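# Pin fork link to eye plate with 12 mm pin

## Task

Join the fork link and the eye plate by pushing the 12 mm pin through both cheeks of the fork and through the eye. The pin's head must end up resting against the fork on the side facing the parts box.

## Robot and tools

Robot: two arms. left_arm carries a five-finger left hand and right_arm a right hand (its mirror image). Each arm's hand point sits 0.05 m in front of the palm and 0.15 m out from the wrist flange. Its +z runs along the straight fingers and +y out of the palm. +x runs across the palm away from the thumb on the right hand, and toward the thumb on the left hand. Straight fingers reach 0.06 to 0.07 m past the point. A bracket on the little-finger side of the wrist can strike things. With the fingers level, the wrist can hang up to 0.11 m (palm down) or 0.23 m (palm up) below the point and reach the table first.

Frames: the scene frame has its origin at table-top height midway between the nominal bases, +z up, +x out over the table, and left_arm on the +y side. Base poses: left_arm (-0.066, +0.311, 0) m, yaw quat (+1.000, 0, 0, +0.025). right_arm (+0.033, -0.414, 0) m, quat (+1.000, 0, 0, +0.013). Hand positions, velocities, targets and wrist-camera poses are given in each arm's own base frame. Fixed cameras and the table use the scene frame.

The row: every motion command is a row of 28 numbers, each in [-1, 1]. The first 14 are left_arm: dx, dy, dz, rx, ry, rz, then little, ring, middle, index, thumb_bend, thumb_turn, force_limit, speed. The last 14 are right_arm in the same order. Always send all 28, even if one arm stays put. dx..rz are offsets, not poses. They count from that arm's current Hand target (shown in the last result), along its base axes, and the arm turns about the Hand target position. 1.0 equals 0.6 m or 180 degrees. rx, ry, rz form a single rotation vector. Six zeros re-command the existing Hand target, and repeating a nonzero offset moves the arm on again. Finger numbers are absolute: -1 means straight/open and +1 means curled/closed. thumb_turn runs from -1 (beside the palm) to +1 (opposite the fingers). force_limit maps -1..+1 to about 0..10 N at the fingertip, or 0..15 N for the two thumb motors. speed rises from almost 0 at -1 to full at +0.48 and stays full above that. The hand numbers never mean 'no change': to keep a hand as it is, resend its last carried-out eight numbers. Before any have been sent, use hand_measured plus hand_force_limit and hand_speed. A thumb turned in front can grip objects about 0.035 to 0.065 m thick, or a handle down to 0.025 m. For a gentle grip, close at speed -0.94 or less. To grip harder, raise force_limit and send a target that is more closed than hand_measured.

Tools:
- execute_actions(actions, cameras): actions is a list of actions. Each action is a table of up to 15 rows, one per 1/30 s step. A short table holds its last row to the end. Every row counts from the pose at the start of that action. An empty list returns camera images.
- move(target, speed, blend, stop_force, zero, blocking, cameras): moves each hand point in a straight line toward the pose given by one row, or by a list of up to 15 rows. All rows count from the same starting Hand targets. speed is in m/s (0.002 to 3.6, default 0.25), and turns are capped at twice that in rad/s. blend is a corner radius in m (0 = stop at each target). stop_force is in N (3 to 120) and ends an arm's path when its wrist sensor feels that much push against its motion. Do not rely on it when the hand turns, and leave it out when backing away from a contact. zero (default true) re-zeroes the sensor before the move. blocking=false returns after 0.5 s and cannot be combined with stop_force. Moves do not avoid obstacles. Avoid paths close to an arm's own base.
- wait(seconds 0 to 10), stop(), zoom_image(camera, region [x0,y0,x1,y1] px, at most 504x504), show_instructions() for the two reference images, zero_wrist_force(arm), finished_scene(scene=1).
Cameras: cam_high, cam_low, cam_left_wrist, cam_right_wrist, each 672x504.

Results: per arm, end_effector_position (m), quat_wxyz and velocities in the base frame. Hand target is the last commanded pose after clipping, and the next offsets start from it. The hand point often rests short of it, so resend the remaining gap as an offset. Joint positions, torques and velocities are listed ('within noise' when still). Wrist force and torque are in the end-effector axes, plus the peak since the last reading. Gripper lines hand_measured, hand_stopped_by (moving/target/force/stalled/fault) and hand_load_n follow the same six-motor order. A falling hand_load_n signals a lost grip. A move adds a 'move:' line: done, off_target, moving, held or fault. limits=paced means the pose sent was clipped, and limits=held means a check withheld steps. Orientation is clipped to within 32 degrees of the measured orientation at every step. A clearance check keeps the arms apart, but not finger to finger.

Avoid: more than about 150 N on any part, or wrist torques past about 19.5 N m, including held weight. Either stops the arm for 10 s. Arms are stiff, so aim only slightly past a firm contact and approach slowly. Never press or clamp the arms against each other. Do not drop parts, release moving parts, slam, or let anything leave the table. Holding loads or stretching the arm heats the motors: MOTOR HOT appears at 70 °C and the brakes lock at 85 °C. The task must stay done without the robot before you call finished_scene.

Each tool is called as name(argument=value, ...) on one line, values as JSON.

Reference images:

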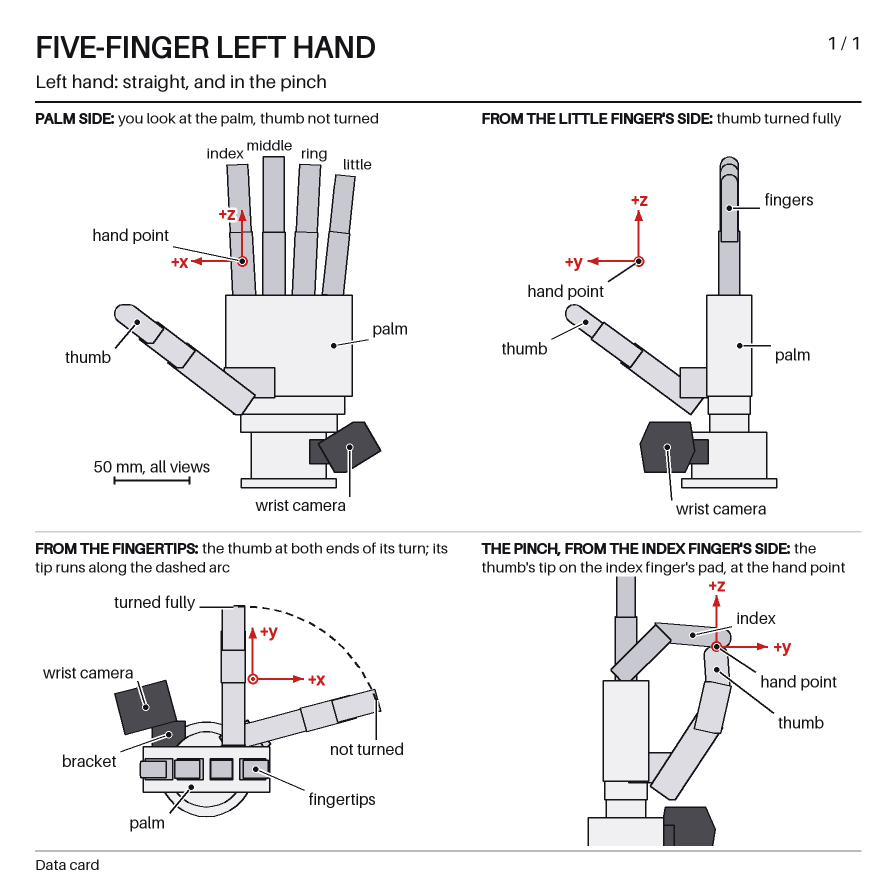

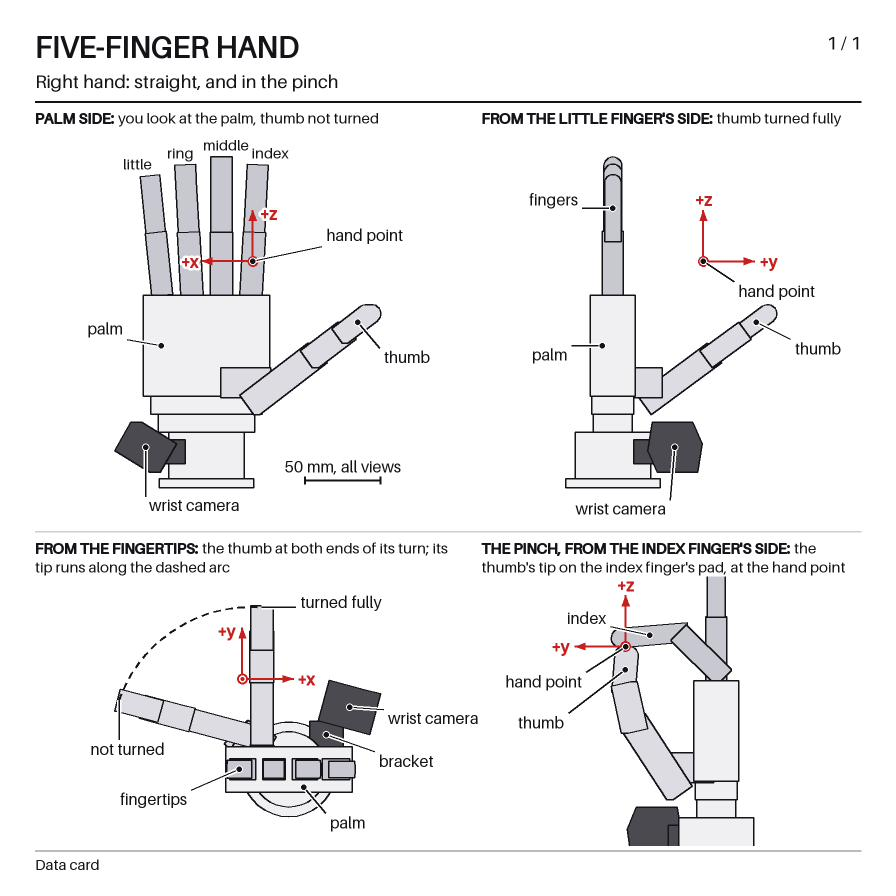

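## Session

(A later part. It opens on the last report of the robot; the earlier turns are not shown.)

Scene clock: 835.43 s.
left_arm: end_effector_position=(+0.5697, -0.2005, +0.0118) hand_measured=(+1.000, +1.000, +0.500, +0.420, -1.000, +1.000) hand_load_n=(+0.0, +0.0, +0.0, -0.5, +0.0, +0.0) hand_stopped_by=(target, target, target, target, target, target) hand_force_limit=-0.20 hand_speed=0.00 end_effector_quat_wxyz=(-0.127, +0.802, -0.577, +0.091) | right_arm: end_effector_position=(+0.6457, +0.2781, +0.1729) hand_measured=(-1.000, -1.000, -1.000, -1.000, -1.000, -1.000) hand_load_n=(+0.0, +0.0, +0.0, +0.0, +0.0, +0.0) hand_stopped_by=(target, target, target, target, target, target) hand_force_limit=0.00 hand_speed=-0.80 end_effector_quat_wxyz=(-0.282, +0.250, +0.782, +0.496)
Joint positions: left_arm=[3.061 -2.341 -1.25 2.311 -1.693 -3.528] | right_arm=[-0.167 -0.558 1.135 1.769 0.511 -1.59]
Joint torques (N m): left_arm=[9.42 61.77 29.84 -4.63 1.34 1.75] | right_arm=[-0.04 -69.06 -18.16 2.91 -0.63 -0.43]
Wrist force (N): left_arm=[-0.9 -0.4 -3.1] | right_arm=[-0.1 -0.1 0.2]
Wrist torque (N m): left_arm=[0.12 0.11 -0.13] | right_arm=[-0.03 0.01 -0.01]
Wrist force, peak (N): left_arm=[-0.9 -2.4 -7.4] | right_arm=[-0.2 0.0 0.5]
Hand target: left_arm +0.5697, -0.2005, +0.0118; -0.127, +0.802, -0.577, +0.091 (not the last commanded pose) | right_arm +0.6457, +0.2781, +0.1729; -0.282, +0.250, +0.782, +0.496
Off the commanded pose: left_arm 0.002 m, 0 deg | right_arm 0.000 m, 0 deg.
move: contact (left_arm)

move(target=[0,0,0.0083,0,0,0,1,1,0.5,0.42,-1,1,-0.2,0,0,0,0,0,0,0,-1,-1,-1,-1,-1,-1,0,-0.8], speed=0.02)

move(target=[0,0,0,0,0,0,1,1,0.5,0.42,-0.3,1,0.0,-0.7,0,0,0,0,0,0,-1,-1,-1,-1,-1,-1,0,-0.8], speed=0.02, cameras=["cam_left_wrist"])

move(target=[0,0,0.05,0,0,0,1,1,0.5,0.42,-0.3,1,0.0,-0.7,0,0,0,0,0,0,-1,-1,-1,-1,-1,-1,0,-0.8], speed=0.04, cameras=["cam_left_wrist","cam_low"])

Scene clock: 846.07 s.
left_arm: end_effector_position=(+0.5697, -0.2005, +0.0169) hand_measured=(+1.000, +1.000, +0.500, +0.420, -1.000, +1.000) hand_load_n=(+0.0, +0.0, +0.0, +0.0, +0.0, +0.0) hand_stopped_by=(target, target, target, target, target, target) hand_force_limit=-0.20 hand_speed=0.00 end_effector_quat_wxyz=(-0.127, +0.802, -0.577, +0.091) | right_arm: end_effector_position=(+0.6457, +0.2781, +0.1729) hand_measured=(-1.000, -1.000, -1.000, -1.000, -1.000, -1.000) hand_load_n=(+0.0, +0.0, +0.0, +0.0, +0.0, +0.0) hand_stopped_by=(target, target, target, target, target, target) hand_force_limit=0.00 hand_speed=-0.80 end_effector_quat_wxyz=(-0.282, +0.250, +0.782, +0.496)
Joint positions: left_arm=[3.061 -2.336 -1.246 2.301 -1.693 -3.528] | right_arm=[-0.167 -0.558 1.135 1.769 0.511 -1.59]
Joint torques (N m): left_arm=[10.01 55.98 27.12 -3.13 1.31 1.85] | right_arm=[0.16 -69.01 -17.85 2.88 -0.54 -0.49]
Wrist force (N): left_arm=[-0.8 0.8 0.3] | right_arm=[0.0 -0.1 0.1]
Wrist torque (N m): left_arm=[0.02 0.14 -0.14] | right_arm=[-0.01 -0.01 0.01]
Wrist force, peak (N): left_arm=[-0.9 -0.2 -3.2] | right_arm=[0.0 -0.2 0.7]
Hand target: left_arm +0.5697, -0.2005, +0.0167; -0.127, +0.802, -0.577, +0.091 | right_arm +0.6457, +0.2781, +0.1729; -0.282, +0.250, +0.782, +0.496
Off the commanded pose: left_arm 0.000 m, 0 deg | right_arm 0.000 m, 0 deg.
move: done

Scene clock: 847.13 s.
left_arm: end_effector_position=(+0.5697, -0.2005, +0.0167) hand_measured=(+1.000, +1.000, +0.500, +0.420, -0.666, +1.000) hand_load_n=(+0.0, +0.0, +1.5, +0.0, +10.5, -0.5) hand_stopped_by=(target, target, target, target, force, target) hand_force_limit=0.00 hand_speed=-0.70 end_effector_quat_wxyz=(-0.127, +0.802, -0.577, +0.091) | right_arm: end_effector_position=(+0.6457, +0.2781, +0.1729) hand_measured=(-1.000, -1.000, -1.000, -1.000, -1.000, -1.000) hand_load_n=(+0.0, +0.0, +0.0, +0.0, +0.0, +0.0) hand_stopped_by=(target, target, target, target, target, target) hand_force_limit=0.00 hand_speed=-0.80 end_effector_quat_wxyz=(-0.282, +0.250, +0.782, +0.496)
Joint positions: left_arm=[3.061 -2.336 -1.246 2.301 -1.693 -3.528] | right_arm=[-0.167 -0.558 1.135 1.769 0.511 -1.59]
Joint torques (N m): left_arm=[10.01 46.03 13.38 -0.27 1.42 1.83] | right_arm=[-0.3 -68.53 -17.86 2.87 -0.51 -0.45]
Wrist force (N): left_arm=[-1.9 1.0 -0.9] | right_arm=[-0.2 -0.1 0.1]
Wrist torque (N m): left_arm=[-0.01 0.13 -0.11] | right_arm=[-0.02 0.02 -0.01]
Wrist force, peak (N): left_arm=[-2.0 1.3 -1.0] | right_arm=[-0.3 -0.3 0.3]
Hand target: left_arm +0.5697, -0.2005, +0.0167; -0.127, +0.802, -0.577, +0.091 | right_arm +0.6457, +0.2781, +0.1729; -0.282, +0.250, +0.782, +0.496
Off the commanded pose: left_arm 0.000 m, 0 deg | right_arm 0.000 m, 0 deg.
move: done
camera_calibration:
cam_left_wrist: T_world_to_cam=[[0.937383, 0.0155339, 0.347954, -0.541999], [-0.14507, -0.890814, 0.430586, -0.109983], [0.316651, -0.454102, -0.832781, -0.145907], [0, 0, 0, 1]] pos_world=[0.538307, -0.155811, 0.11444]
Images, in order (width x height): cam_left_wrist 672x504.

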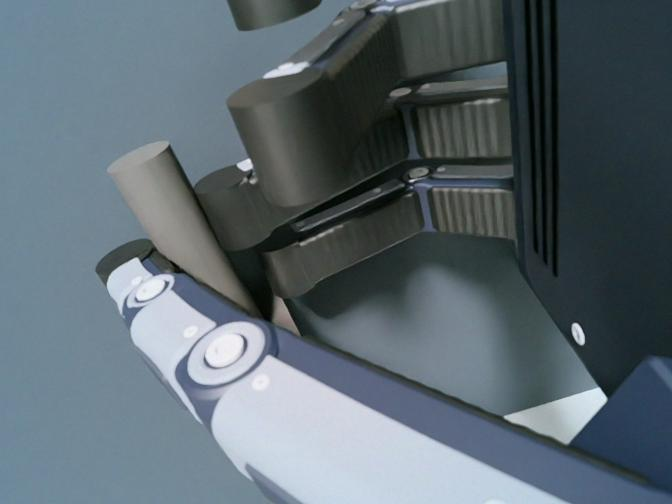

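Scene clock: 848.17 s.
left_arm: end_effector_position=(+0.5698, -0.2005, +0.0469) hand_measured=(+1.000, +1.000, +0.500, +0.420, -0.666, +1.000) hand_load_n=(+0.0, +0.0, +1.5, +0.0, +5.5, +2.5) hand_stopped_by=(target, target, target, target, force, target) hand_force_limit=0.00 hand_speed=-0.70 end_effector_quat_wxyz=(-0.127, +0.802, -0.577, +0.091) | right_arm: end_effector_position=(+0.6457, +0.2781, +0.1729) hand_measured=(-1.000, -1.000, -1.000, -1.000, -1.000, -1.000) hand_load_n=(+0.0, +0.0, +0.0, +0.5, +0.0, +0.0) hand_stopped_by=(target, target, target, target, target, target) hand_force_limit=0.00 hand_speed=-0.80 end_effector_quat_wxyz=(-0.282, +0.250, +0.782, +0.496)
Joint positions: left_arm=[3.061 -2.306 -1.216 2.241 -1.693 -3.528] | right_arm=[-0.167 -0.558 1.135 1.769 0.511 -1.59]
Joint torques (N m): left_arm=[11.07 45.36 13.96 -0.32 0.81 1.95] | right_arm=[-0.06 -68.93 -18.67 2.88 -0.63 -0.45]
Wrist force (N): left_arm=[-0.1 1.3 1.3] | right_arm=[-0.6 -0.1 0.1]
Wrist torque (N m): left_arm=[0.05 0.09 -0.15] | right_arm=[-0.02 0.08 -0.03]
Wrist force, peak (N): left_arm=[-2.0 1.1 -0.9] | right_arm=[-0.6 -0.1 0.1]
Hand target: left_arm +0.5697, -0.2005, +0.0467; -0.127, +0.802, -0.577, +0.091 | right_arm +0.6457, +0.2781, +0.1729; -0.282, +0.250, +0.782, +0.496
Off the commanded pose: left_arm 0.000 m, 0 deg | right_arm 0.000 m, 0 deg.
move: done
camera_calibration:
cam_left_wrist: T_world_to_cam=[[0.937328, 0.0155096, 0.348102, -0.552597], [-0.145166, -0.890803, 0.430577, -0.122917], [0.316769, -0.454124, -0.832724, -0.120863], [0, 0, 0, 1]] pos_world=[0.538407, -0.155811, 0.14464]
Images, in order (width x height): cam_low 672x504, cam_left_wrist 672x504.

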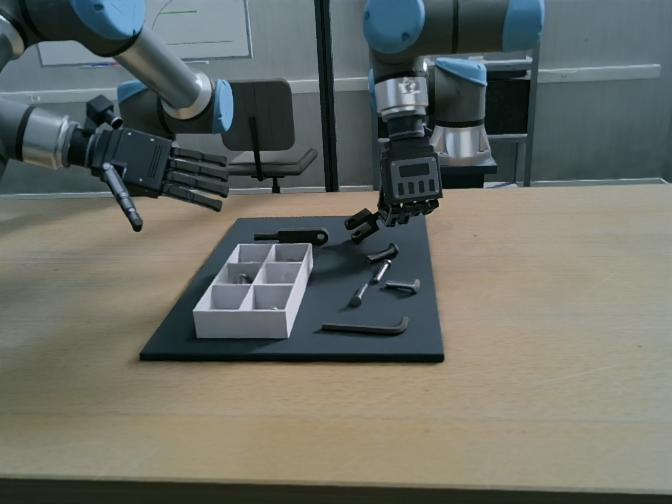

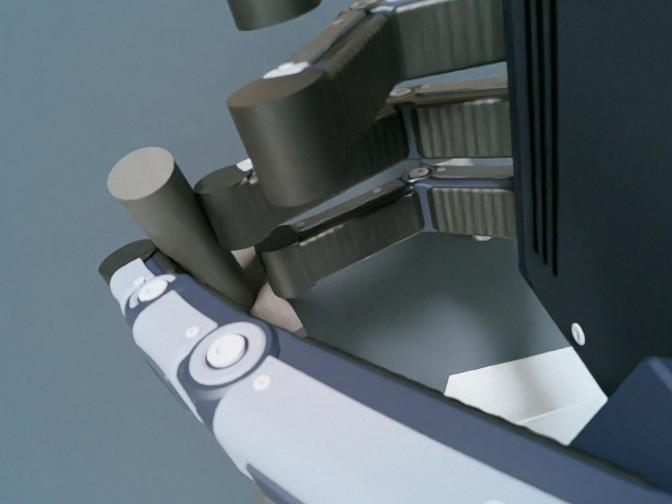

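zoom_image(camera="cam_low", region=[300, 170, 460, 290])

Scaled by 3.150 from the camera's 672x504 image, which has a finer 960x720 frame.

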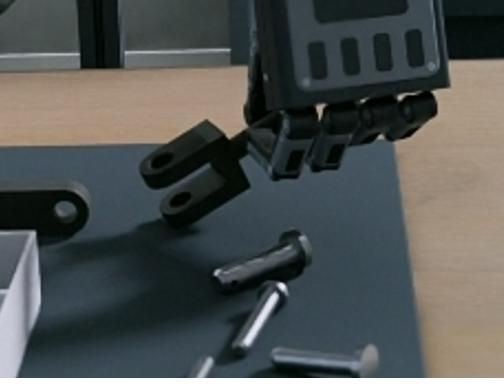

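move(target=[0.0305,0.0083,0.0472,0.0538,-0.3872,-0.1017,1,1,0.5,0.42,-0.3,1,0.0,-0.7,0,0,0,0,0,0,-1,-1,-1,-1,-1,-1,0,-0.8], speed=0.15, cameras=["cam_left_wrist","cam_low","cam_high"])

zoom_image(camera="cam_low", region=[280, 120, 480, 290])

Scene clock: 893.97 s.
left_arm: end_effector_position=(+0.5880, -0.1954, +0.0749) hand_measured=(+1.000, +1.000, +0.500, +0.420, -0.666, +1.000) hand_load_n=(+0.0, +0.0, +3.0, +0.0, +9.5, +1.0) hand_stopped_by=(target, target, target, target, force, target) hand_force_limit=0.00 hand_speed=-0.70 end_effector_quat_wxyz=(+0.480, -0.498, +0.519, -0.502) | right_arm: end_effector_position=(+0.6457, +0.2781, +0.1729) hand_measured=(-1.000, -1.000, -1.000, -1.000, -1.000, -1.000) hand_load_n=(+0.0, +0.0, +0.0, +0.5, +0.0, +0.0) hand_stopped_by=(target, target, target, target, target, target) hand_force_limit=0.00 hand_speed=-0.80 end_effector_quat_wxyz=(-0.282, +0.250, +0.782, +0.496)
Joint positions: left_arm=[3.083 -1.885 -2.225 4.074 -1.585 -3.144] | right_arm=[-0.167 -0.558 1.135 1.769 0.511 -1.59]
Joint torques (N m): left_arm=[-16.99 42.45 22.31 4.73 -0.59 -2.32] | right_arm=[0.02 -69.02 -18.45 2.78 -0.39 -0.53]
Wrist force (N): left_arm=[-1.4 1.4 -0.1] | right_arm=[-0.1 0.1 0.1]
Wrist torque (N m): left_arm=[-0.31 -0.02 -0.47] | right_arm=[0.00 0.02 0.00]
Wrist force, peak (N): left_arm=[-0.6 2.3 1.0] | right_arm=[-0.4 -0.3 0.5]
Hand target: left_arm +0.5880, -0.1955, +0.0751; +0.480, -0.498, +0.519, -0.502 | right_arm +0.6457, +0.2781, +0.1729; -0.282, +0.250, +0.782, +0.496
Off the commanded pose: left_arm 0.000 m, 0 deg | right_arm 0.000 m, 0 deg.
move: done
camera_calibration:
cam_left_wrist: T_world_to_cam=[[-0.0335447, -0.280119, 0.959379, -0.112104], [-0.583311, -0.77398, -0.246382, 0.203438], [0.811556, -0.567881, -0.137434, -0.466309], [0, 0, 0, 1]] pos_world=[0.493343, -0.138753, 0.0935869]
Images, in order (width x height): cam_high 672x504, cam_low 672x504, cam_left_wrist 672x504.

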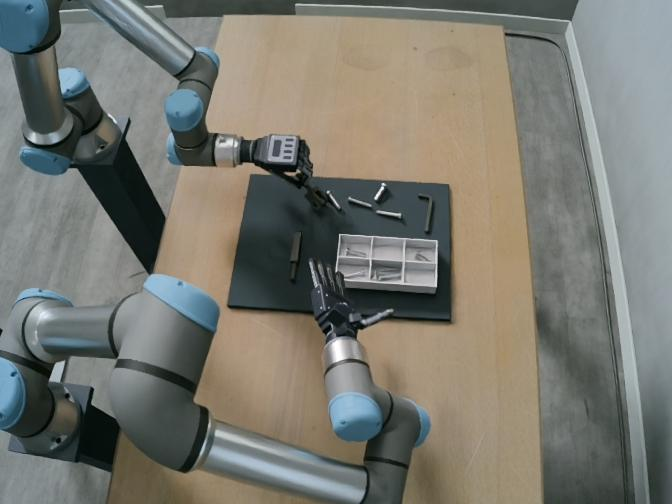

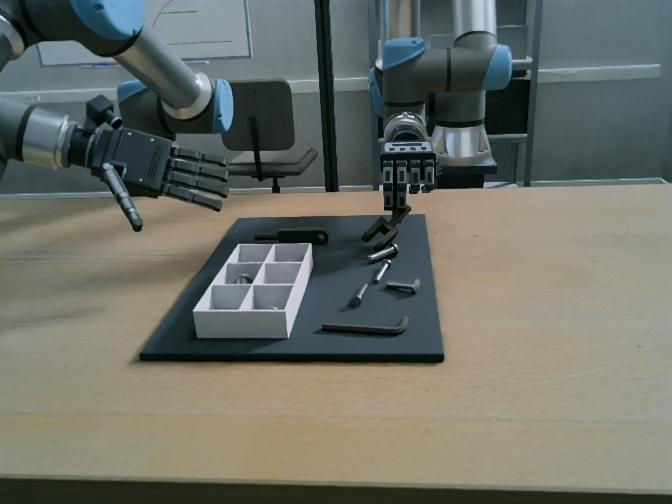

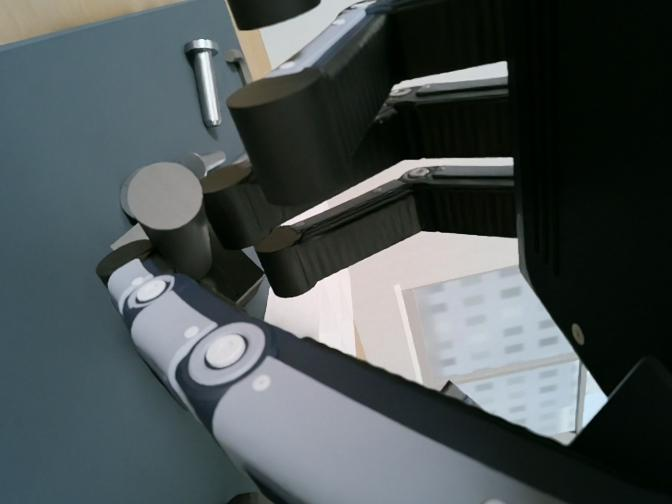

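Scaled by 2.520 from the camera's 672x504 image, which has a finer 960x720 frame.

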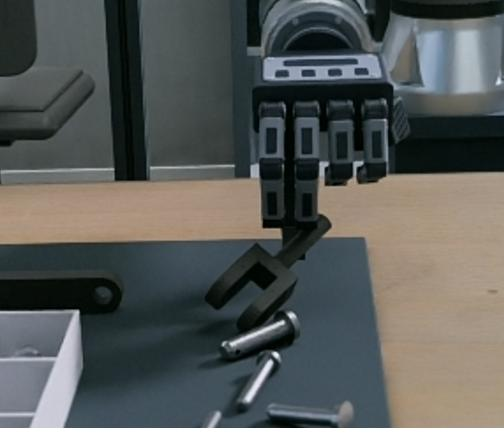

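move(target=[[-0.0667,0,0,0,0,0,1,1,0.5,0.42,-0.3,1,0.0,-0.7,0,0,0,0,0,0,-1,-1,-1,-1,-1,-1,0,-0.8],[-0.0667,0,-0.035,0,0,0,1,1,0.5,0.42,-0.3,1,0.0,-0.7,0,0,0,0,0,0,-1,-1,-1,-1,-1,-1,0,-0.8]], speed=[0.1,0.02], cameras=["cam_left_wrist","cam_low","cam_high"])

zoom_image(camera="cam_low", region=[280, 120, 480, 290])

Scene clock: 947.73 s.
left_arm: end_effector_position=(+0.5480, -0.1955, +0.0540) hand_measured=(+1.000, +1.000, +0.500, +0.420, -0.664, +1.000) hand_load_n=(+0.0, +0.0, +0.0, +0.0, +0.0, +0.0) hand_stopped_by=(target, target, target, target, force, target) hand_force_limit=0.00 hand_speed=-0.70 end_effector_quat_wxyz=(+0.480, -0.498, +0.519, -0.502) end_effector_velocity=(-0.001, +0.000, +0.000) end_effector_angular_velocity=(+0.000, +0.003, +0.000) | right_arm: end_effector_position=(+0.6457, +0.2781, +0.1729) hand_measured=(-1.000, -1.000, -1.000, -1.000, -1.000, -1.000) hand_load_n=(+0.0, +0.0, +0.0, +0.0, +0.0, +0.5) hand_stopped_by=(target, target, target, target, target, target) hand_force_limit=0.00 hand_speed=-0.80 end_effector_quat_wxyz=(-0.282, +0.250, +0.782, +0.496)
Joint positions: left_arm=[3.075 -1.878 -2.34 4.182 -1.593 -3.144] | right_arm=[-0.167 -0.558 1.135 1.769 0.511 -1.59]
Joint velocities: left_arm=[0 0.002 0 -0.005 0 0] | right_arm=[within noise]
Joint torques (N m): left_arm=[11.92 37.46 14.43 0.59 1.59 -1.34] | right_arm=[-0.14 -68.44 -17.94 2.73 -0.39 -0.5]
Wrist force (N): left_arm=[-1.3 -0.2 0.5] | right_arm=[-0.2 -0.1 -0.1]
Wrist torque (N m): left_arm=[-0.31 -0.04 -0.48] | right_arm=[-0.01 0.03 -0.01]
Wrist force, peak (N): left_arm=[-1.1 1.6 1.4] | right_arm=[0.1 0.2 0.6]
Hand target: left_arm +0.5480, -0.1955, +0.0541; +0.480, -0.498, +0.519, -0.502 | right_arm +0.6457, +0.2781, +0.1729; -0.282, +0.250, +0.782, +0.496
Off the commanded pose: left_arm 0.000 m, 0 deg | right_arm 0.000 m, 0 deg.
move: done
camera_calibration:
cam_left_wrist: T_world_to_cam=[[-0.0338967, -0.280015, 0.959397, -0.0931574], [-0.583418, -0.773868, -0.246478, 0.174867], [0.811464, -0.568084, -0.137134, -0.436717], [0, 0, 0, 1]] pos_world=[0.453243, -0.138853, 0.0725871]
Images, in order (width x height): cam_high 672x504, cam_low 672x504, cam_left_wrist 672x504.

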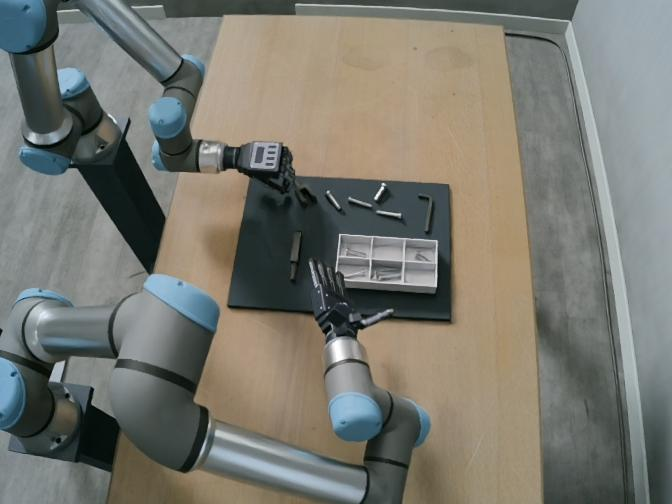

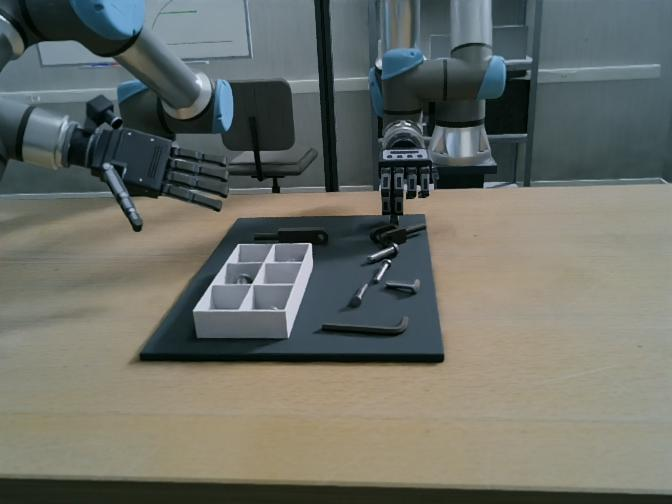

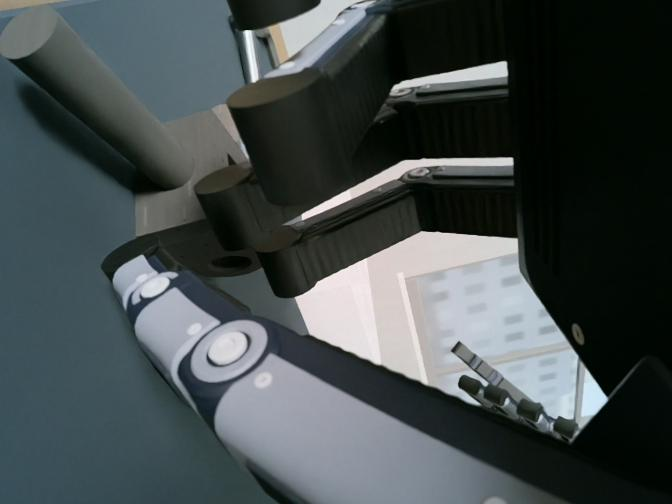

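Scaled by 2.520 from the camera's 672x504 image, which has a finer 960x720 frame.

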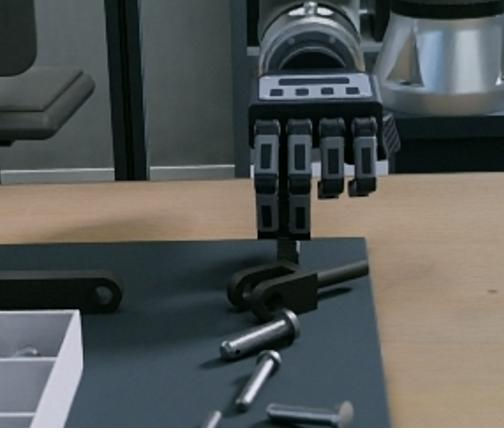

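move(target=[0,0,0.08,0,0,0,1,1,0.5,0.42,-0.3,1,0.0,-0.7,0,0,0,0,0,0,-1,-1,-1,-1,-1,-1,0,-0.8], speed=0.04, cameras=["cam_left_wrist","cam_low","cam_high"])

zoom_image(camera="cam_low", region=[280, 120, 480, 290])

Scene clock: 964.33 s.
left_arm: end_effector_position=(+0.5481, -0.1955, +0.1022) hand_measured=(+1.000, +1.000, +0.500, +0.420, -0.664, +1.000) hand_load_n=(+0.0, +0.0, +0.0, +0.0, +0.0, +0.0) hand_stopped_by=(target, target, target, target, force, target) hand_force_limit=0.00 hand_speed=-0.70 end_effector_quat_wxyz=(+0.480, -0.498, +0.519, -0.502) | right_arm: end_effector_position=(+0.6457, +0.2781, +0.1729) hand_measured=(-1.000, -1.000, -1.000, -1.000, -1.000, -1.000) hand_load_n=(+0.0, +0.0, +0.0, +0.0, +0.0, +0.0) hand_stopped_by=(target, target, target, target, target, target) hand_force_limit=0.00 hand_speed=-0.80 end_effector_quat_wxyz=(-0.282, +0.250, +0.782, +0.496)
Joint positions: left_arm=[3.075 -1.748 -2.306 4.019 -1.593 -3.144] | right_arm=[-0.167 -0.558 1.135 1.769 0.511 -1.59]
Joint torques (N m): left_arm=[2.66 17.37 10.37 4.48 -1.26 -0.04] | right_arm=[0.1 -69.18 -18.69 2.76 -0.52 -0.53]
Wrist force (N): left_arm=[-1.2 0.0 0.5] | right_arm=[-0.2 -0.3 0.2]
Wrist torque (N m): left_arm=[-0.29 -0.05 -0.47] | right_arm=[-0.06 0.02 -0.01]
Wrist force, peak (N): left_arm=[-1.5 -0.2 0.7] | right_arm=[-0.2 0.2 0.5]
Hand target: left_arm +0.5480, -0.1955, +0.1021; +0.480, -0.498, +0.519, -0.502 | right_arm +0.6457, +0.2781, +0.1729; -0.282, +0.250, +0.782, +0.496
Off the commanded pose: left_arm 0.000 m, 0 deg | right_arm 0.000 m, 0 deg.
move: done
camera_calibration:
cam_left_wrist: T_world_to_cam=[[-0.0342449, -0.280001, 0.959389, -0.139236], [-0.583349, -0.773857, -0.246675, 0.1868], [0.811499, -0.568106, -0.136838, -0.430243], [0, 0, 0, 1]] pos_world=[0.453343, -0.138853, 0.120787]
Images, in order (width x height): cam_high 672x504, cam_low 672x504, cam_left_wrist 672x504.

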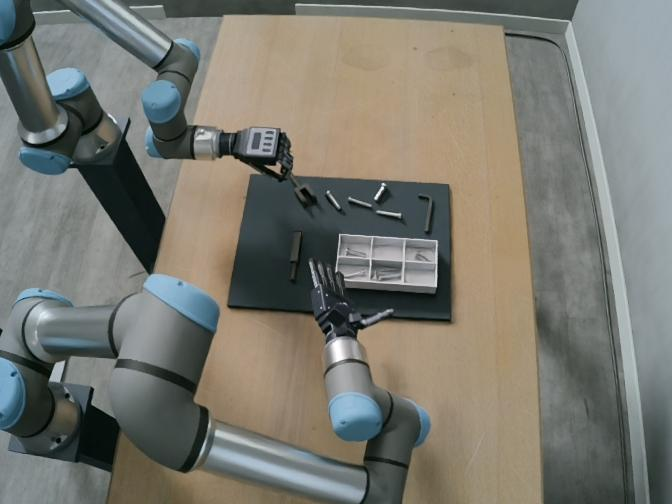

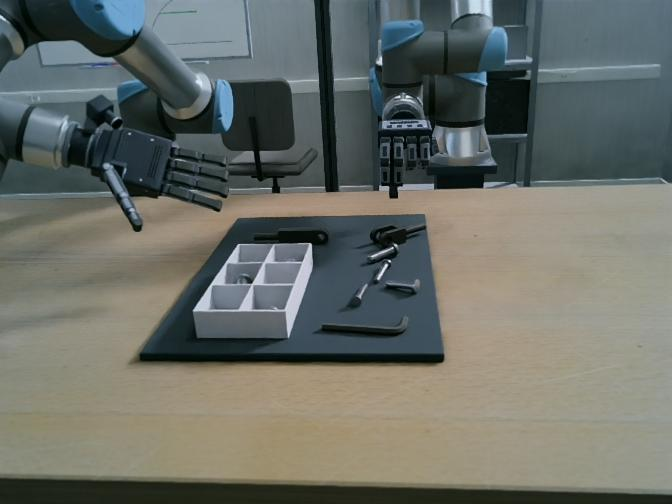

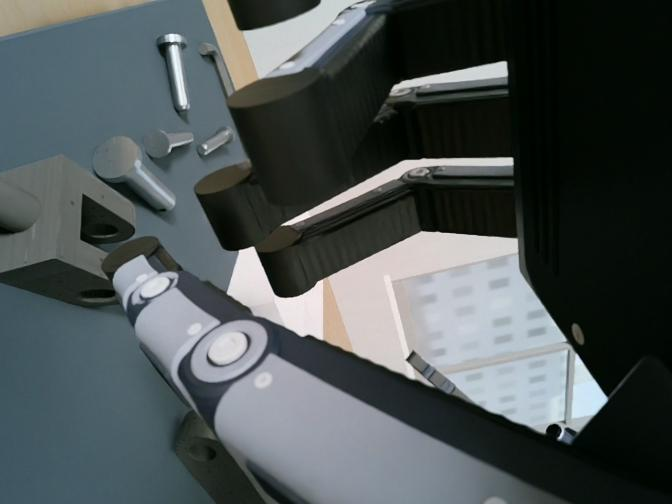

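Scaled by 2.520 from the camera's 672x504 image, which has a finer 960x720 frame.

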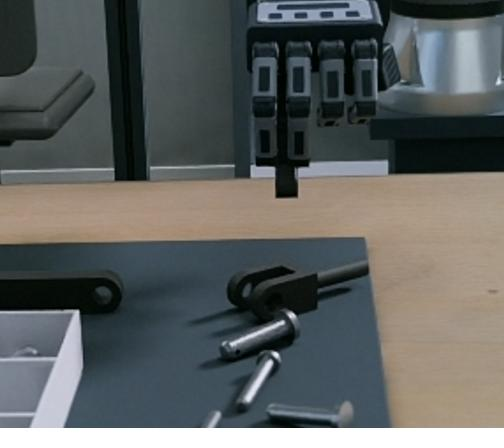

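move(target=[0.02,0.026,0.03,-0.0627,0.2229,0.1944,1,1,0.5,0.42,-1,1,0.0,-0.2,0,0,0,0,0,0,-1,-1,-1,-1,-1,-1,0,-0.8], speed=0.2, cameras=["cam_left_wrist"])

Scene clock: 1024.60 s.
left_arm: end_effector_position=(+0.5600, -0.1798, +0.1200) hand_measured=(+1.000, +1.000, +0.500, +0.420, -1.000, +1.000) hand_load_n=(+0.0, +0.0, +0.0, +0.0, +0.0, +0.0) hand_stopped_by=(target, target, target, target, target, target) hand_force_limit=0.00 hand_speed=-0.20 end_effector_quat_wxyz=(-0.352, +0.810, -0.430, +0.187) | right_arm: end_effector_position=(+0.6457, +0.2781, +0.1729) hand_measured=(-1.000, -1.000, -1.000, -1.000, -1.000, -1.000) hand_load_n=(+0.0, +0.0, +0.0, +0.0, +0.0, +0.0) hand_stopped_by=(target, target, target, target, target, target) hand_force_limit=0.00 hand_speed=-0.80 end_effector_quat_wxyz=(-0.282, +0.250, +0.782, +0.496)
Joint positions: left_arm=[2.917 -2.022 -1.517 2.599 -2.134 -3.773] | right_arm=[-0.167 -0.558 1.135 1.769 0.511 -1.59]
Joint torques (N m): left_arm=[-2.06 47.14 30.76 -3.74 1.06 -1.17] | right_arm=[-0.11 -69.04 -18.17 2.71 -0.42 -0.56]
Wrist force (N): left_arm=[-0.5 0.5 0.3] | right_arm=[-0.1 -0.3 0.2]
Wrist torque (N m): left_arm=[-0.06 -0.05 -0.23] | right_arm=[-0.06 0.00 -0.01]
Wrist force, peak (N): left_arm=[-1.8 0.1 0.4] | right_arm=[-0.6 -0.1 0.4]
Hand target: left_arm +0.5600, -0.1799, +0.1201; -0.352, +0.810, -0.430, +0.187 | right_arm +0.6457, +0.2781, +0.1729; -0.282, +0.250, +0.782, +0.496
Off the commanded pose: left_arm 0.000 m, 0 deg | right_arm 0.000 m, 0 deg.
move: done
camera_calibration:
cam_left_wrist: T_world_to_cam=[[0.665759, 0.109703, 0.738059, -0.446906], [-0.0298128, -0.984433, 0.173216, -0.187935], [0.745571, -0.137324, -0.652124, -0.252364], [0, 0, 0, 1]] pos_world=[0.480084, -0.170637, 0.197824]
Images, in order (width x height): cam_left_wrist 672x504.

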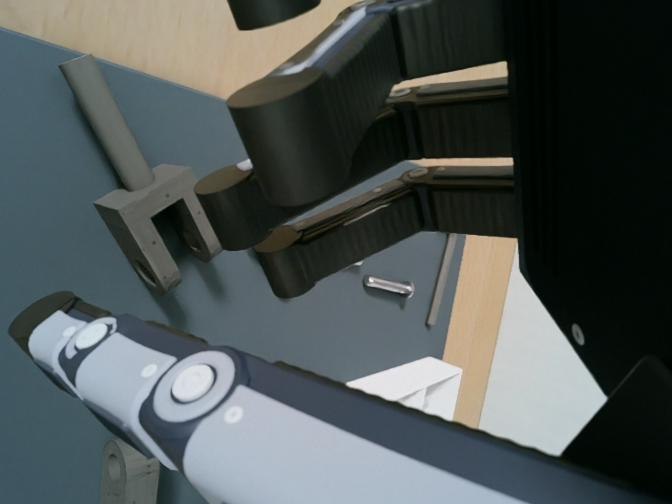

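move(target=[[0.032,0.0465,-0.09,0,0,-0.0306,1,1,0.5,0.42,-1,1,0.0,-0.2,0,0,0,0,0,0,-1,-1,-1,-1,-1,-1,0,-0.8],[0.032,0.0465,-0.1585,0,0,-0.0306,1,1,0.5,0.42,-1,1,0.0,-0.2,0,0,0,0,0,0,-1,-1,-1,-1,-1,-1,0,-0.8]], speed=[0.15,0.05], stop_force=5, cameras=["cam_left_wrist","cam_low"])

Scene clock: 1049.77 s.
left_arm: end_effector_position=(+0.5792, -0.1520, +0.0250) hand_measured=(+1.000, +1.000, +0.500, +0.420, -1.000, +1.000) hand_load_n=(+0.0, +0.0, +0.0, +0.0, +0.0, +0.0) hand_stopped_by=(target, target, target, target, target, target) hand_force_limit=0.00 hand_speed=-0.20 end_effector_quat_wxyz=(-0.343, +0.789, -0.468, +0.204) | right_arm: end_effector_position=(+0.6457, +0.2781, +0.1729) hand_measured=(-1.000, -1.000, -1.000, -1.000, -1.000, -1.000) hand_load_n=(+0.0, +0.0, +0.0, +0.0, +0.0, +0.0) hand_stopped_by=(target, target, target, target, target, target) hand_force_limit=0.00 hand_speed=-0.80 end_effector_quat_wxyz=(-0.282, +0.250, +0.782, +0.496)
Joint positions: left_arm=[3.01 -2.101 -1.649 2.893 -2.016 -3.604] | right_arm=[-0.167 -0.558 1.135 1.769 0.511 -1.59]
Joint torques (N m): left_arm=[-15.66 54.54 30.84 -2.34 0.97 1.68] | right_arm=[-0.4 -69.24 -18.51 2.69 -0.28 -0.62]
Wrist force (N): left_arm=[-1.0 0.4 0.6] | right_arm=[-0.3 -0.1 0.1]
Wrist torque (N m): left_arm=[-0.08 0.06 -0.38] | right_arm=[-0.03 0.04 -0.02]
Wrist force, peak (N): left_arm=[-1.5 0.6 1.8] | right_arm=[-0.3 -0.2 0.5]
Hand target: left_arm +0.5792, -0.1520, +0.0250; -0.343, +0.789, -0.468, +0.204 | right_arm +0.6457, +0.2781, +0.1729; -0.282, +0.250, +0.782, +0.496
Off the commanded pose: left_arm 0.000 m, 0 deg | right_arm 0.000 m, 0 deg.
move: done
camera_calibration:
cam_left_wrist: T_world_to_cam=[[0.673231, 0.0454453, 0.738034, -0.406721], [-0.124154, -0.976992, 0.173412, -0.0877687], [0.728935, -0.208376, -0.6521, -0.325976], [0, 0, 0, 1]] pos_world=[0.500536, -0.135191, 0.102825]
Images, in order (width x height): cam_low 672x504, cam_left_wrist 672x504.

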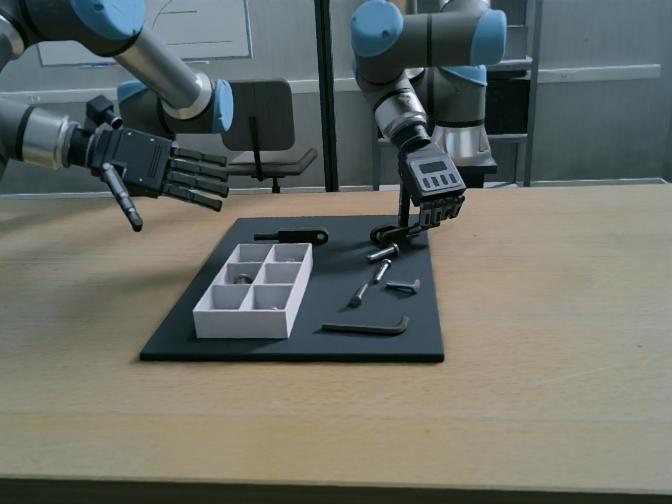

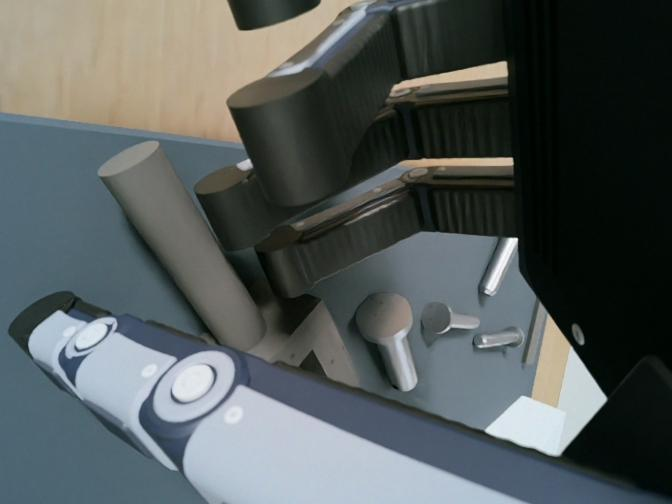

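move(target=[[0,0,0.08,0,0,0,1,1,0.5,0.42,-1,1,0.0,-0.2,0,0,0,0,0,0,-1,-1,-1,-1,-1,-1,0,-0.8],[0.135,-0.0728,0.125,0,0,0.0228,1,1,0.5,0.42,-1,1,0.0,-0.2,0,0,0,0,0,0,-1,-1,-1,-1,-1,-1,0,-0.8]], speed=0.15, blend=0.01, cameras=["cam_left_wrist","cam_low"])

Scene clock: 1107.00 s.
left_arm: end_effector_position=(+0.6601, -0.1958, +0.0999) hand_measured=(+1.000, +1.000, +0.500, +0.420, -1.000, +1.000) hand_load_n=(+0.0, +0.0, +0.0, +0.0, +0.0, +0.0) hand_stopped_by=(target, target, target, target, target, target) hand_force_limit=0.00 hand_speed=-0.20 end_effector_quat_wxyz=(-0.350, +0.805, -0.440, +0.192) | right_arm: end_effector_position=(+0.6457, +0.2781, +0.1729) hand_measured=(-1.000, -1.000, -1.000, -1.000, -1.000, -1.000) hand_load_n=(+0.0, +0.0, +0.0, +0.0, +0.0, +0.0) hand_stopped_by=(target, target, target, target, target, target) hand_force_limit=0.00 hand_speed=-0.80 end_effector_quat_wxyz=(-0.282, +0.250, +0.782, +0.496)
Joint positions: left_arm=[2.934 -2.254 -1.19 2.526 -2.109 -3.733] | right_arm=[-0.167 -0.558 1.135 1.769 0.511 -1.59]
Joint torques (N m): left_arm=[12.4 48.13 33.57 -2.03 0.49 0.99] | right_arm=[-0.53 -69.29 -18.47 2.73 -0.26 -0.7]
Wrist force (N): left_arm=[-0.7 0.5 0.3] | right_arm=[-0.2 0.0 0.1]
Wrist torque (N m): left_arm=[-0.07 0.03 -0.23] | right_arm=[0.00 0.03 -0.01]
Wrist force, peak (N): left_arm=[-1.0 1.7 1.7] | right_arm=[-0.4 0.0 0.4]
Hand target: left_arm +0.6602, -0.1957, +0.1000; -0.350, +0.805, -0.440, +0.191 | right_arm +0.6457, +0.2781, +0.1729; -0.282, +0.250, +0.782, +0.496
Off the commanded pose: left_arm 0.000 m, 0 deg | right_arm 0.000 m, 0 deg.
move: done
camera_calibration:
cam_left_wrist: T_world_to_cam=[[0.6682, 0.0933709, 0.7381, -0.501807], [-0.0541573, -0.983357, 0.173425, -0.180968], [0.742008, -0.155856, -0.652022, -0.343612], [0, 0, 0, 1]] pos_world=[0.58047, -0.184656, 0.177725]
Images, in order (width x height): cam_low 672x504, cam_left_wrist 672x504.

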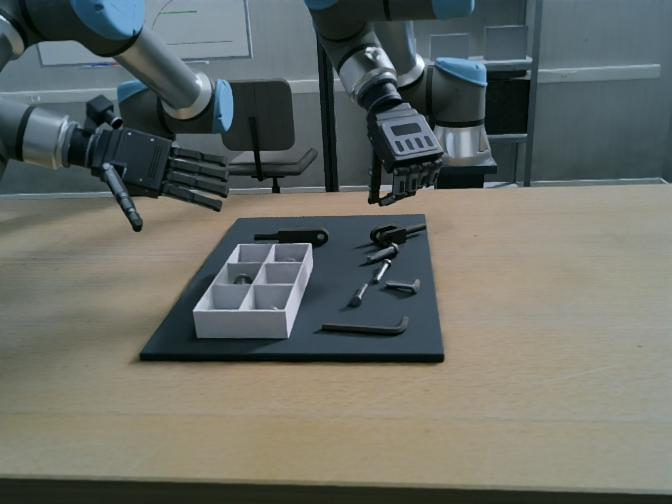

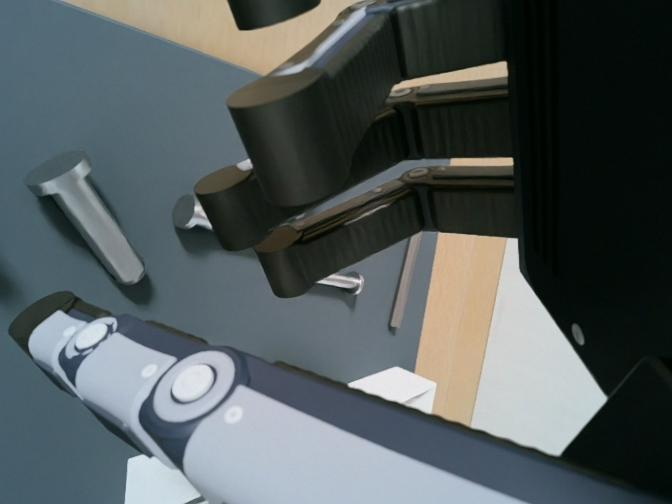

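move(target=[0.0042,0.018,-0.0833,-0.0269,0.0421,0,1,1,0.5,0.42,-1,1,0.0,-0.2,0,0,0,0,0,0,-1,-1,-1,-1,-1,-1,0,-0.8], speed=0.1, stop_force=6, cameras=["cam_left_wrist","cam_low"])

Scene clock: 1199.53 s.
left_arm: end_effector_position=(+0.6627, -0.1849, +0.0500) hand_measured=(+1.000, +1.000, +0.500, +0.420, -1.000, +1.000) hand_load_n=(+0.0, +0.0, +0.0, +0.0, +0.0, +0.0) hand_stopped_by=(target, target, target, target, target, target) hand_force_limit=0.00 hand_speed=-0.20 end_effector_quat_wxyz=(-0.286, +0.830, -0.453, +0.156) | right_arm: end_effector_position=(+0.6457, +0.2781, +0.1729) hand_measured=(-1.000, -1.000, -1.000, -1.000, -1.000, -1.000) hand_load_n=(+0.5, +0.0, +0.0, +0.0, +0.0, +0.0) hand_stopped_by=(target, target, target, target, target, target) hand_force_limit=0.00 hand_speed=-0.80 end_effector_quat_wxyz=(-0.282, +0.250, +0.782, +0.496)
Joint positions: left_arm=[2.996 -2.348 -1.134 2.443 -1.987 -3.743] | right_arm=[-0.167 -0.558 1.135 1.769 0.511 -1.59]
Joint torques (N m): left_arm=[-16.35 67.84 15.46 0.49 1.11 1.91] | right_arm=[-0.08 -69.18 -18.23 2.73 -0.27 -0.63]
Wrist force (N): left_arm=[-0.7 0.6 0.1] | right_arm=[-0.2 -0.2 0.1]
Wrist torque (N m): left_arm=[-0.04 0.04 -0.17] | right_arm=[-0.04 0.03 -0.01]
Wrist force, peak (N): left_arm=[-1.0 0.5 0.9] | right_arm=[-0.3 -0.2 0.5]
Hand target: left_arm +0.6627, -0.1849, +0.0500; -0.286, +0.830, -0.453, +0.156 | right_arm +0.6457, +0.2781, +0.1729; -0.282, +0.250, +0.782, +0.496
Off the commanded pose: left_arm 0.000 m, 0 deg | right_arm 0.000 m, 0 deg.
move: done
camera_calibration:
cam_left_wrist: T_world_to_cam=[[0.759098, 0.151513, 0.633099, -0.511952], [-0.025206, -0.964967, 0.261158, -0.18158], [0.650489, -0.214202, -0.728685, -0.322625], [0, 0, 0, 1]] pos_world=[0.593909, -0.166758, 0.136445]
Images, in order (width x height): cam_low 672x504, cam_left_wrist 672x504.

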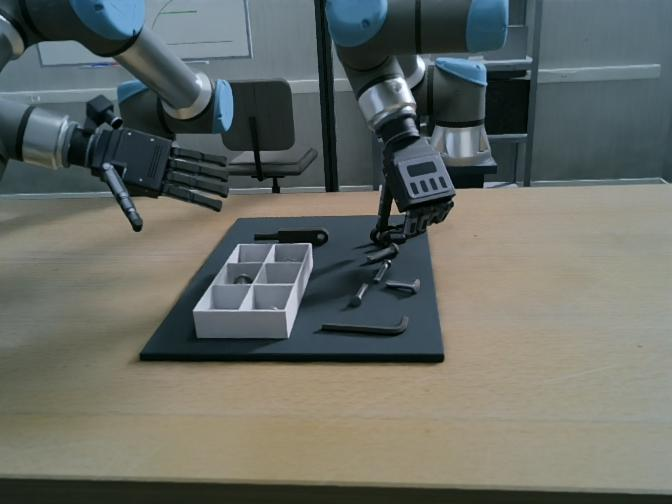

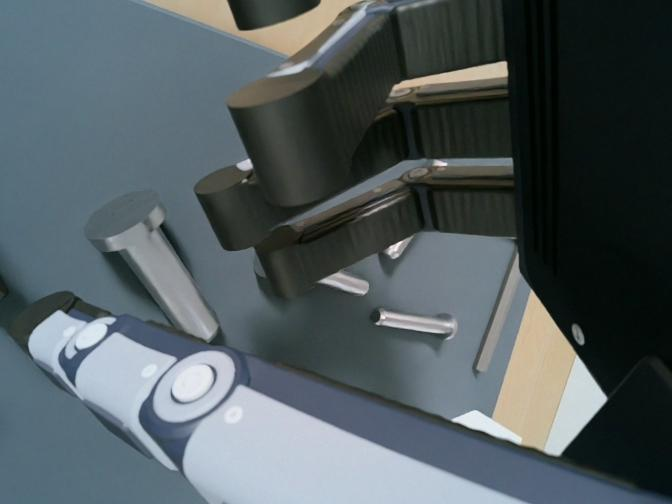

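move(target=[0,0,0,0,0,0,1,1,1,0.42,-1,0.82,0.0,0.2,0,0,0,0,0,0,-1,-1,-1,-1,-1,-1,0,-0.8], speed=0.1)

move(target=[0,0,-0.0547,0,0,0,1,1,1,0.42,-1,0.82,0.0,0.2,0,0,0,0,0,0,-1,-1,-1,-1,-1,-1,0,-0.8], speed=0.03, stop_force=4, cameras=["cam_left_wrist"])

Scene clock: 1235.57 s.
left_arm: end_effector_position=(+0.6627, -0.1849, +0.0500) hand_measured=(+1.000, +1.000, +1.000, +0.420, -1.000, +0.820) hand_load_n=(+0.0, +0.0, +0.0, +0.0, +0.0, +0.0) hand_stopped_by=(target, target, target, target, target, target) hand_force_limit=0.00 hand_speed=0.20 end_effector_quat_wxyz=(-0.286, +0.830, -0.453, +0.156) | right_arm: end_effector_position=(+0.6457, +0.2781, +0.1729) hand_measured=(-1.000, -1.000, -1.000, -1.000, -1.000, -1.000) hand_load_n=(+0.0, +0.0, +0.0, +0.0, +0.0, +0.0) hand_stopped_by=(target, target, target, target, target, target) hand_force_limit=0.00 hand_speed=-0.80 end_effector_quat_wxyz=(-0.282, +0.250, +0.782, +0.496)
Joint positions: left_arm=[2.996 -2.348 -1.134 2.443 -1.987 -3.743] | right_arm=[-0.167 -0.558 1.135 1.769 0.511 -1.59]
Joint torques (N m): left_arm=[-16.95 67.5 15.75 0.19 0.7 2.04] | right_arm=[-0.04 -69.03 -18.21 2.63 -0.18 -0.73]
Wrist force (N): left_arm=[-0.8 0.5 0.1] | right_arm=[-0.2 0.0 0.1]
Wrist torque (N m): left_arm=[-0.04 0.05 -0.18] | right_arm=[0.00 0.02 -0.01]
Wrist force, peak (N): left_arm=[-1.0 0.7 0.1] | right_arm=[-0.5 -0.2 0.3]
Hand target: left_arm +0.6627, -0.1849, +0.0500; -0.286, +0.830, -0.453, +0.156 | right_arm +0.6457, +0.2781, +0.1729; -0.282, +0.250, +0.782, +0.496
Off the commanded pose: left_arm 0.000 m, 0 deg | right_arm 0.000 m, 0 deg.
move: done

Scene clock: 1237.73 s.
left_arm: end_effector_position=(+0.6627, -0.1849, +0.0172) hand_measured=(+1.000, +1.000, +1.000, +0.420, -1.000, +0.820) hand_load_n=(+0.0, +0.0, +0.0, +0.0, +0.0, +0.0) hand_stopped_by=(target, target, target, target, target, target) hand_force_limit=0.00 hand_speed=0.20 end_effector_quat_wxyz=(-0.286, +0.830, -0.453, +0.156) | right_arm: end_effector_position=(+0.6457, +0.2781, +0.1729) hand_measured=(-1.000, -1.000, -1.000, -1.000, -1.000, -1.000) hand_load_n=(+0.0, +0.0, +0.0, +0.0, +0.0, +0.0) hand_stopped_by=(target, target, target, target, target, target) hand_force_limit=0.00 hand_speed=-0.80 end_effector_quat_wxyz=(-0.282, +0.250, +0.782, +0.496)
Joint positions: left_arm=[2.996 -2.379 -1.167 2.507 -1.987 -3.743] | right_arm=[-0.167 -0.558 1.135 1.769 0.511 -1.59]
Joint torques (N m): left_arm=[-15.02 67.41 32.9 -4.14 -0.63 0.84] | right_arm=[-0.28 -68.69 -18.47 2.7 -0.16 -0.65]
Wrist force (N): left_arm=[-0.5 0.7 0.3] | right_arm=[-0.2 0.0 0.3]
Wrist torque (N m): left_arm=[-0.02 0.02 -0.17] | right_arm=[-0.02 0.02 0.00]
Wrist force, peak (N): left_arm=[-0.7 0.9 0.6] | right_arm=[-0.5 0.0 0.3]
Hand target: left_arm +0.6627, -0.1849, +0.0172; -0.286, +0.830, -0.453, +0.156 | right_arm +0.6457, +0.2781, +0.1729; -0.282, +0.250, +0.782, +0.496
Off the commanded pose: left_arm 0.000 m, 0 deg | right_arm 0.000 m, 0 deg.
move: done
camera_calibration:
cam_left_wrist: T_world_to_cam=[[0.759098, 0.151513, 0.633099, -0.491123], [-0.025206, -0.964967, 0.261158, -0.172988], [0.650489, -0.214202, -0.728685, -0.346599], [0, 0, 0, 1]] pos_world=[0.593909, -0.166758, 0.103545]
Images, in order (width x height): cam_left_wrist 672x504.

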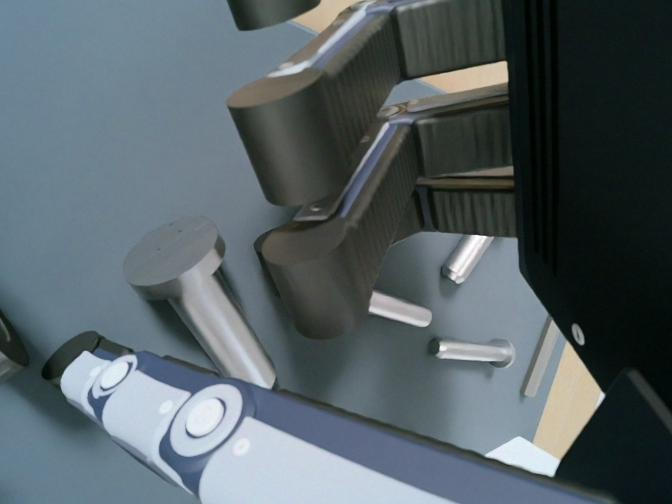

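move(target=[0,0,0,0,0,0,1,1,1,0.42,-0.3,0.82,-0.4,-0.7,0,0,0,0,0,0,-1,-1,-1,-1,-1,-1,0,-0.8], speed=0.03, cameras=["cam_left_wrist"])

Scene clock: 1255.47 s.
left_arm: end_effector_position=(+0.6627, -0.1849, +0.0172) hand_measured=(+1.000, +1.000, +1.000, +0.420, -0.848, +0.820) hand_load_n=(+0.0, +0.0, +0.0, +0.0, +5.5, +0.0) hand_stopped_by=(target, target, target, target, force, target) hand_force_limit=-0.40 hand_speed=-0.70 end_effector_quat_wxyz=(-0.286, +0.830, -0.453, +0.156) | right_arm: end_effector_position=(+0.6457, +0.2781, +0.1729) hand_measured=(-1.000, -1.000, -1.000, -1.000, -1.000, -1.000) hand_load_n=(+0.0, +0.0, +0.0, +0.0, +0.0, +0.0) hand_stopped_by=(target, target, target, target, target, target) hand_force_limit=0.00 hand_speed=-0.80 end_effector_quat_wxyz=(-0.282, +0.250, +0.782, +0.496)
Joint positions: left_arm=[2.996 -2.379 -1.167 2.507 -1.987 -3.743] | right_arm=[-0.167 -0.558 1.135 1.769 0.511 -1.59]
Joint torques (N m): left_arm=[-11.02 63.98 32.7 -2.6 -1.84 0.86] | right_arm=[0.1 -69.34 -18.01 2.63 -0.13 -0.8]
Wrist force (N): left_arm=[-0.3 0.8 -4.5] | right_arm=[-0.1 0.0 0.4]
Wrist torque (N m): left_arm=[-0.21 -0.01 -0.18] | right_arm=[-0.02 0.00 0.00]
Wrist force, peak (N): left_arm=[-0.4 1.1 -4.8] | right_arm=[-0.2 -0.1 0.6]
Hand target: left_arm +0.6627, -0.1849, +0.0172; -0.286, +0.830, -0.453, +0.156 | right_arm +0.6457, +0.2781, +0.1729; -0.282, +0.250, +0.782, +0.496
Off the commanded pose: left_arm 0.000 m, 0 deg | right_arm 0.000 m, 0 deg.
move: done
camera_calibration:
cam_left_wrist: T_world_to_cam=[[0.759098, 0.151513, 0.633099, -0.491187], [-0.025206, -0.964967, 0.261158, -0.173014], [0.650489, -0.214202, -0.728685, -0.346526], [0, 0, 0, 1]] pos_world=[0.593909, -0.166758, 0.103645]
Images, in order (width x height): cam_left_wrist 672x504.

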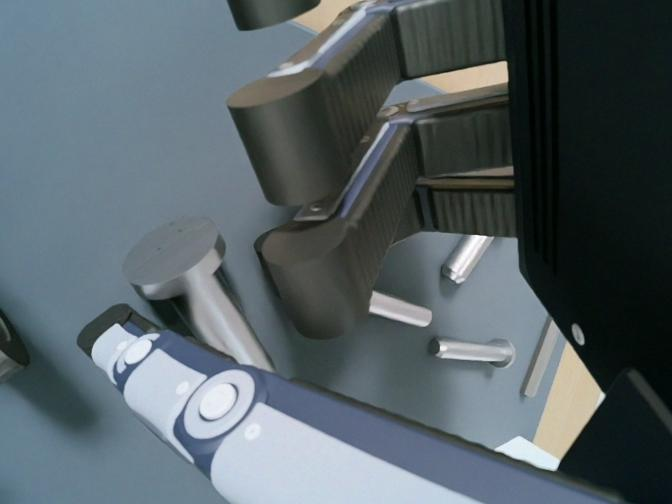

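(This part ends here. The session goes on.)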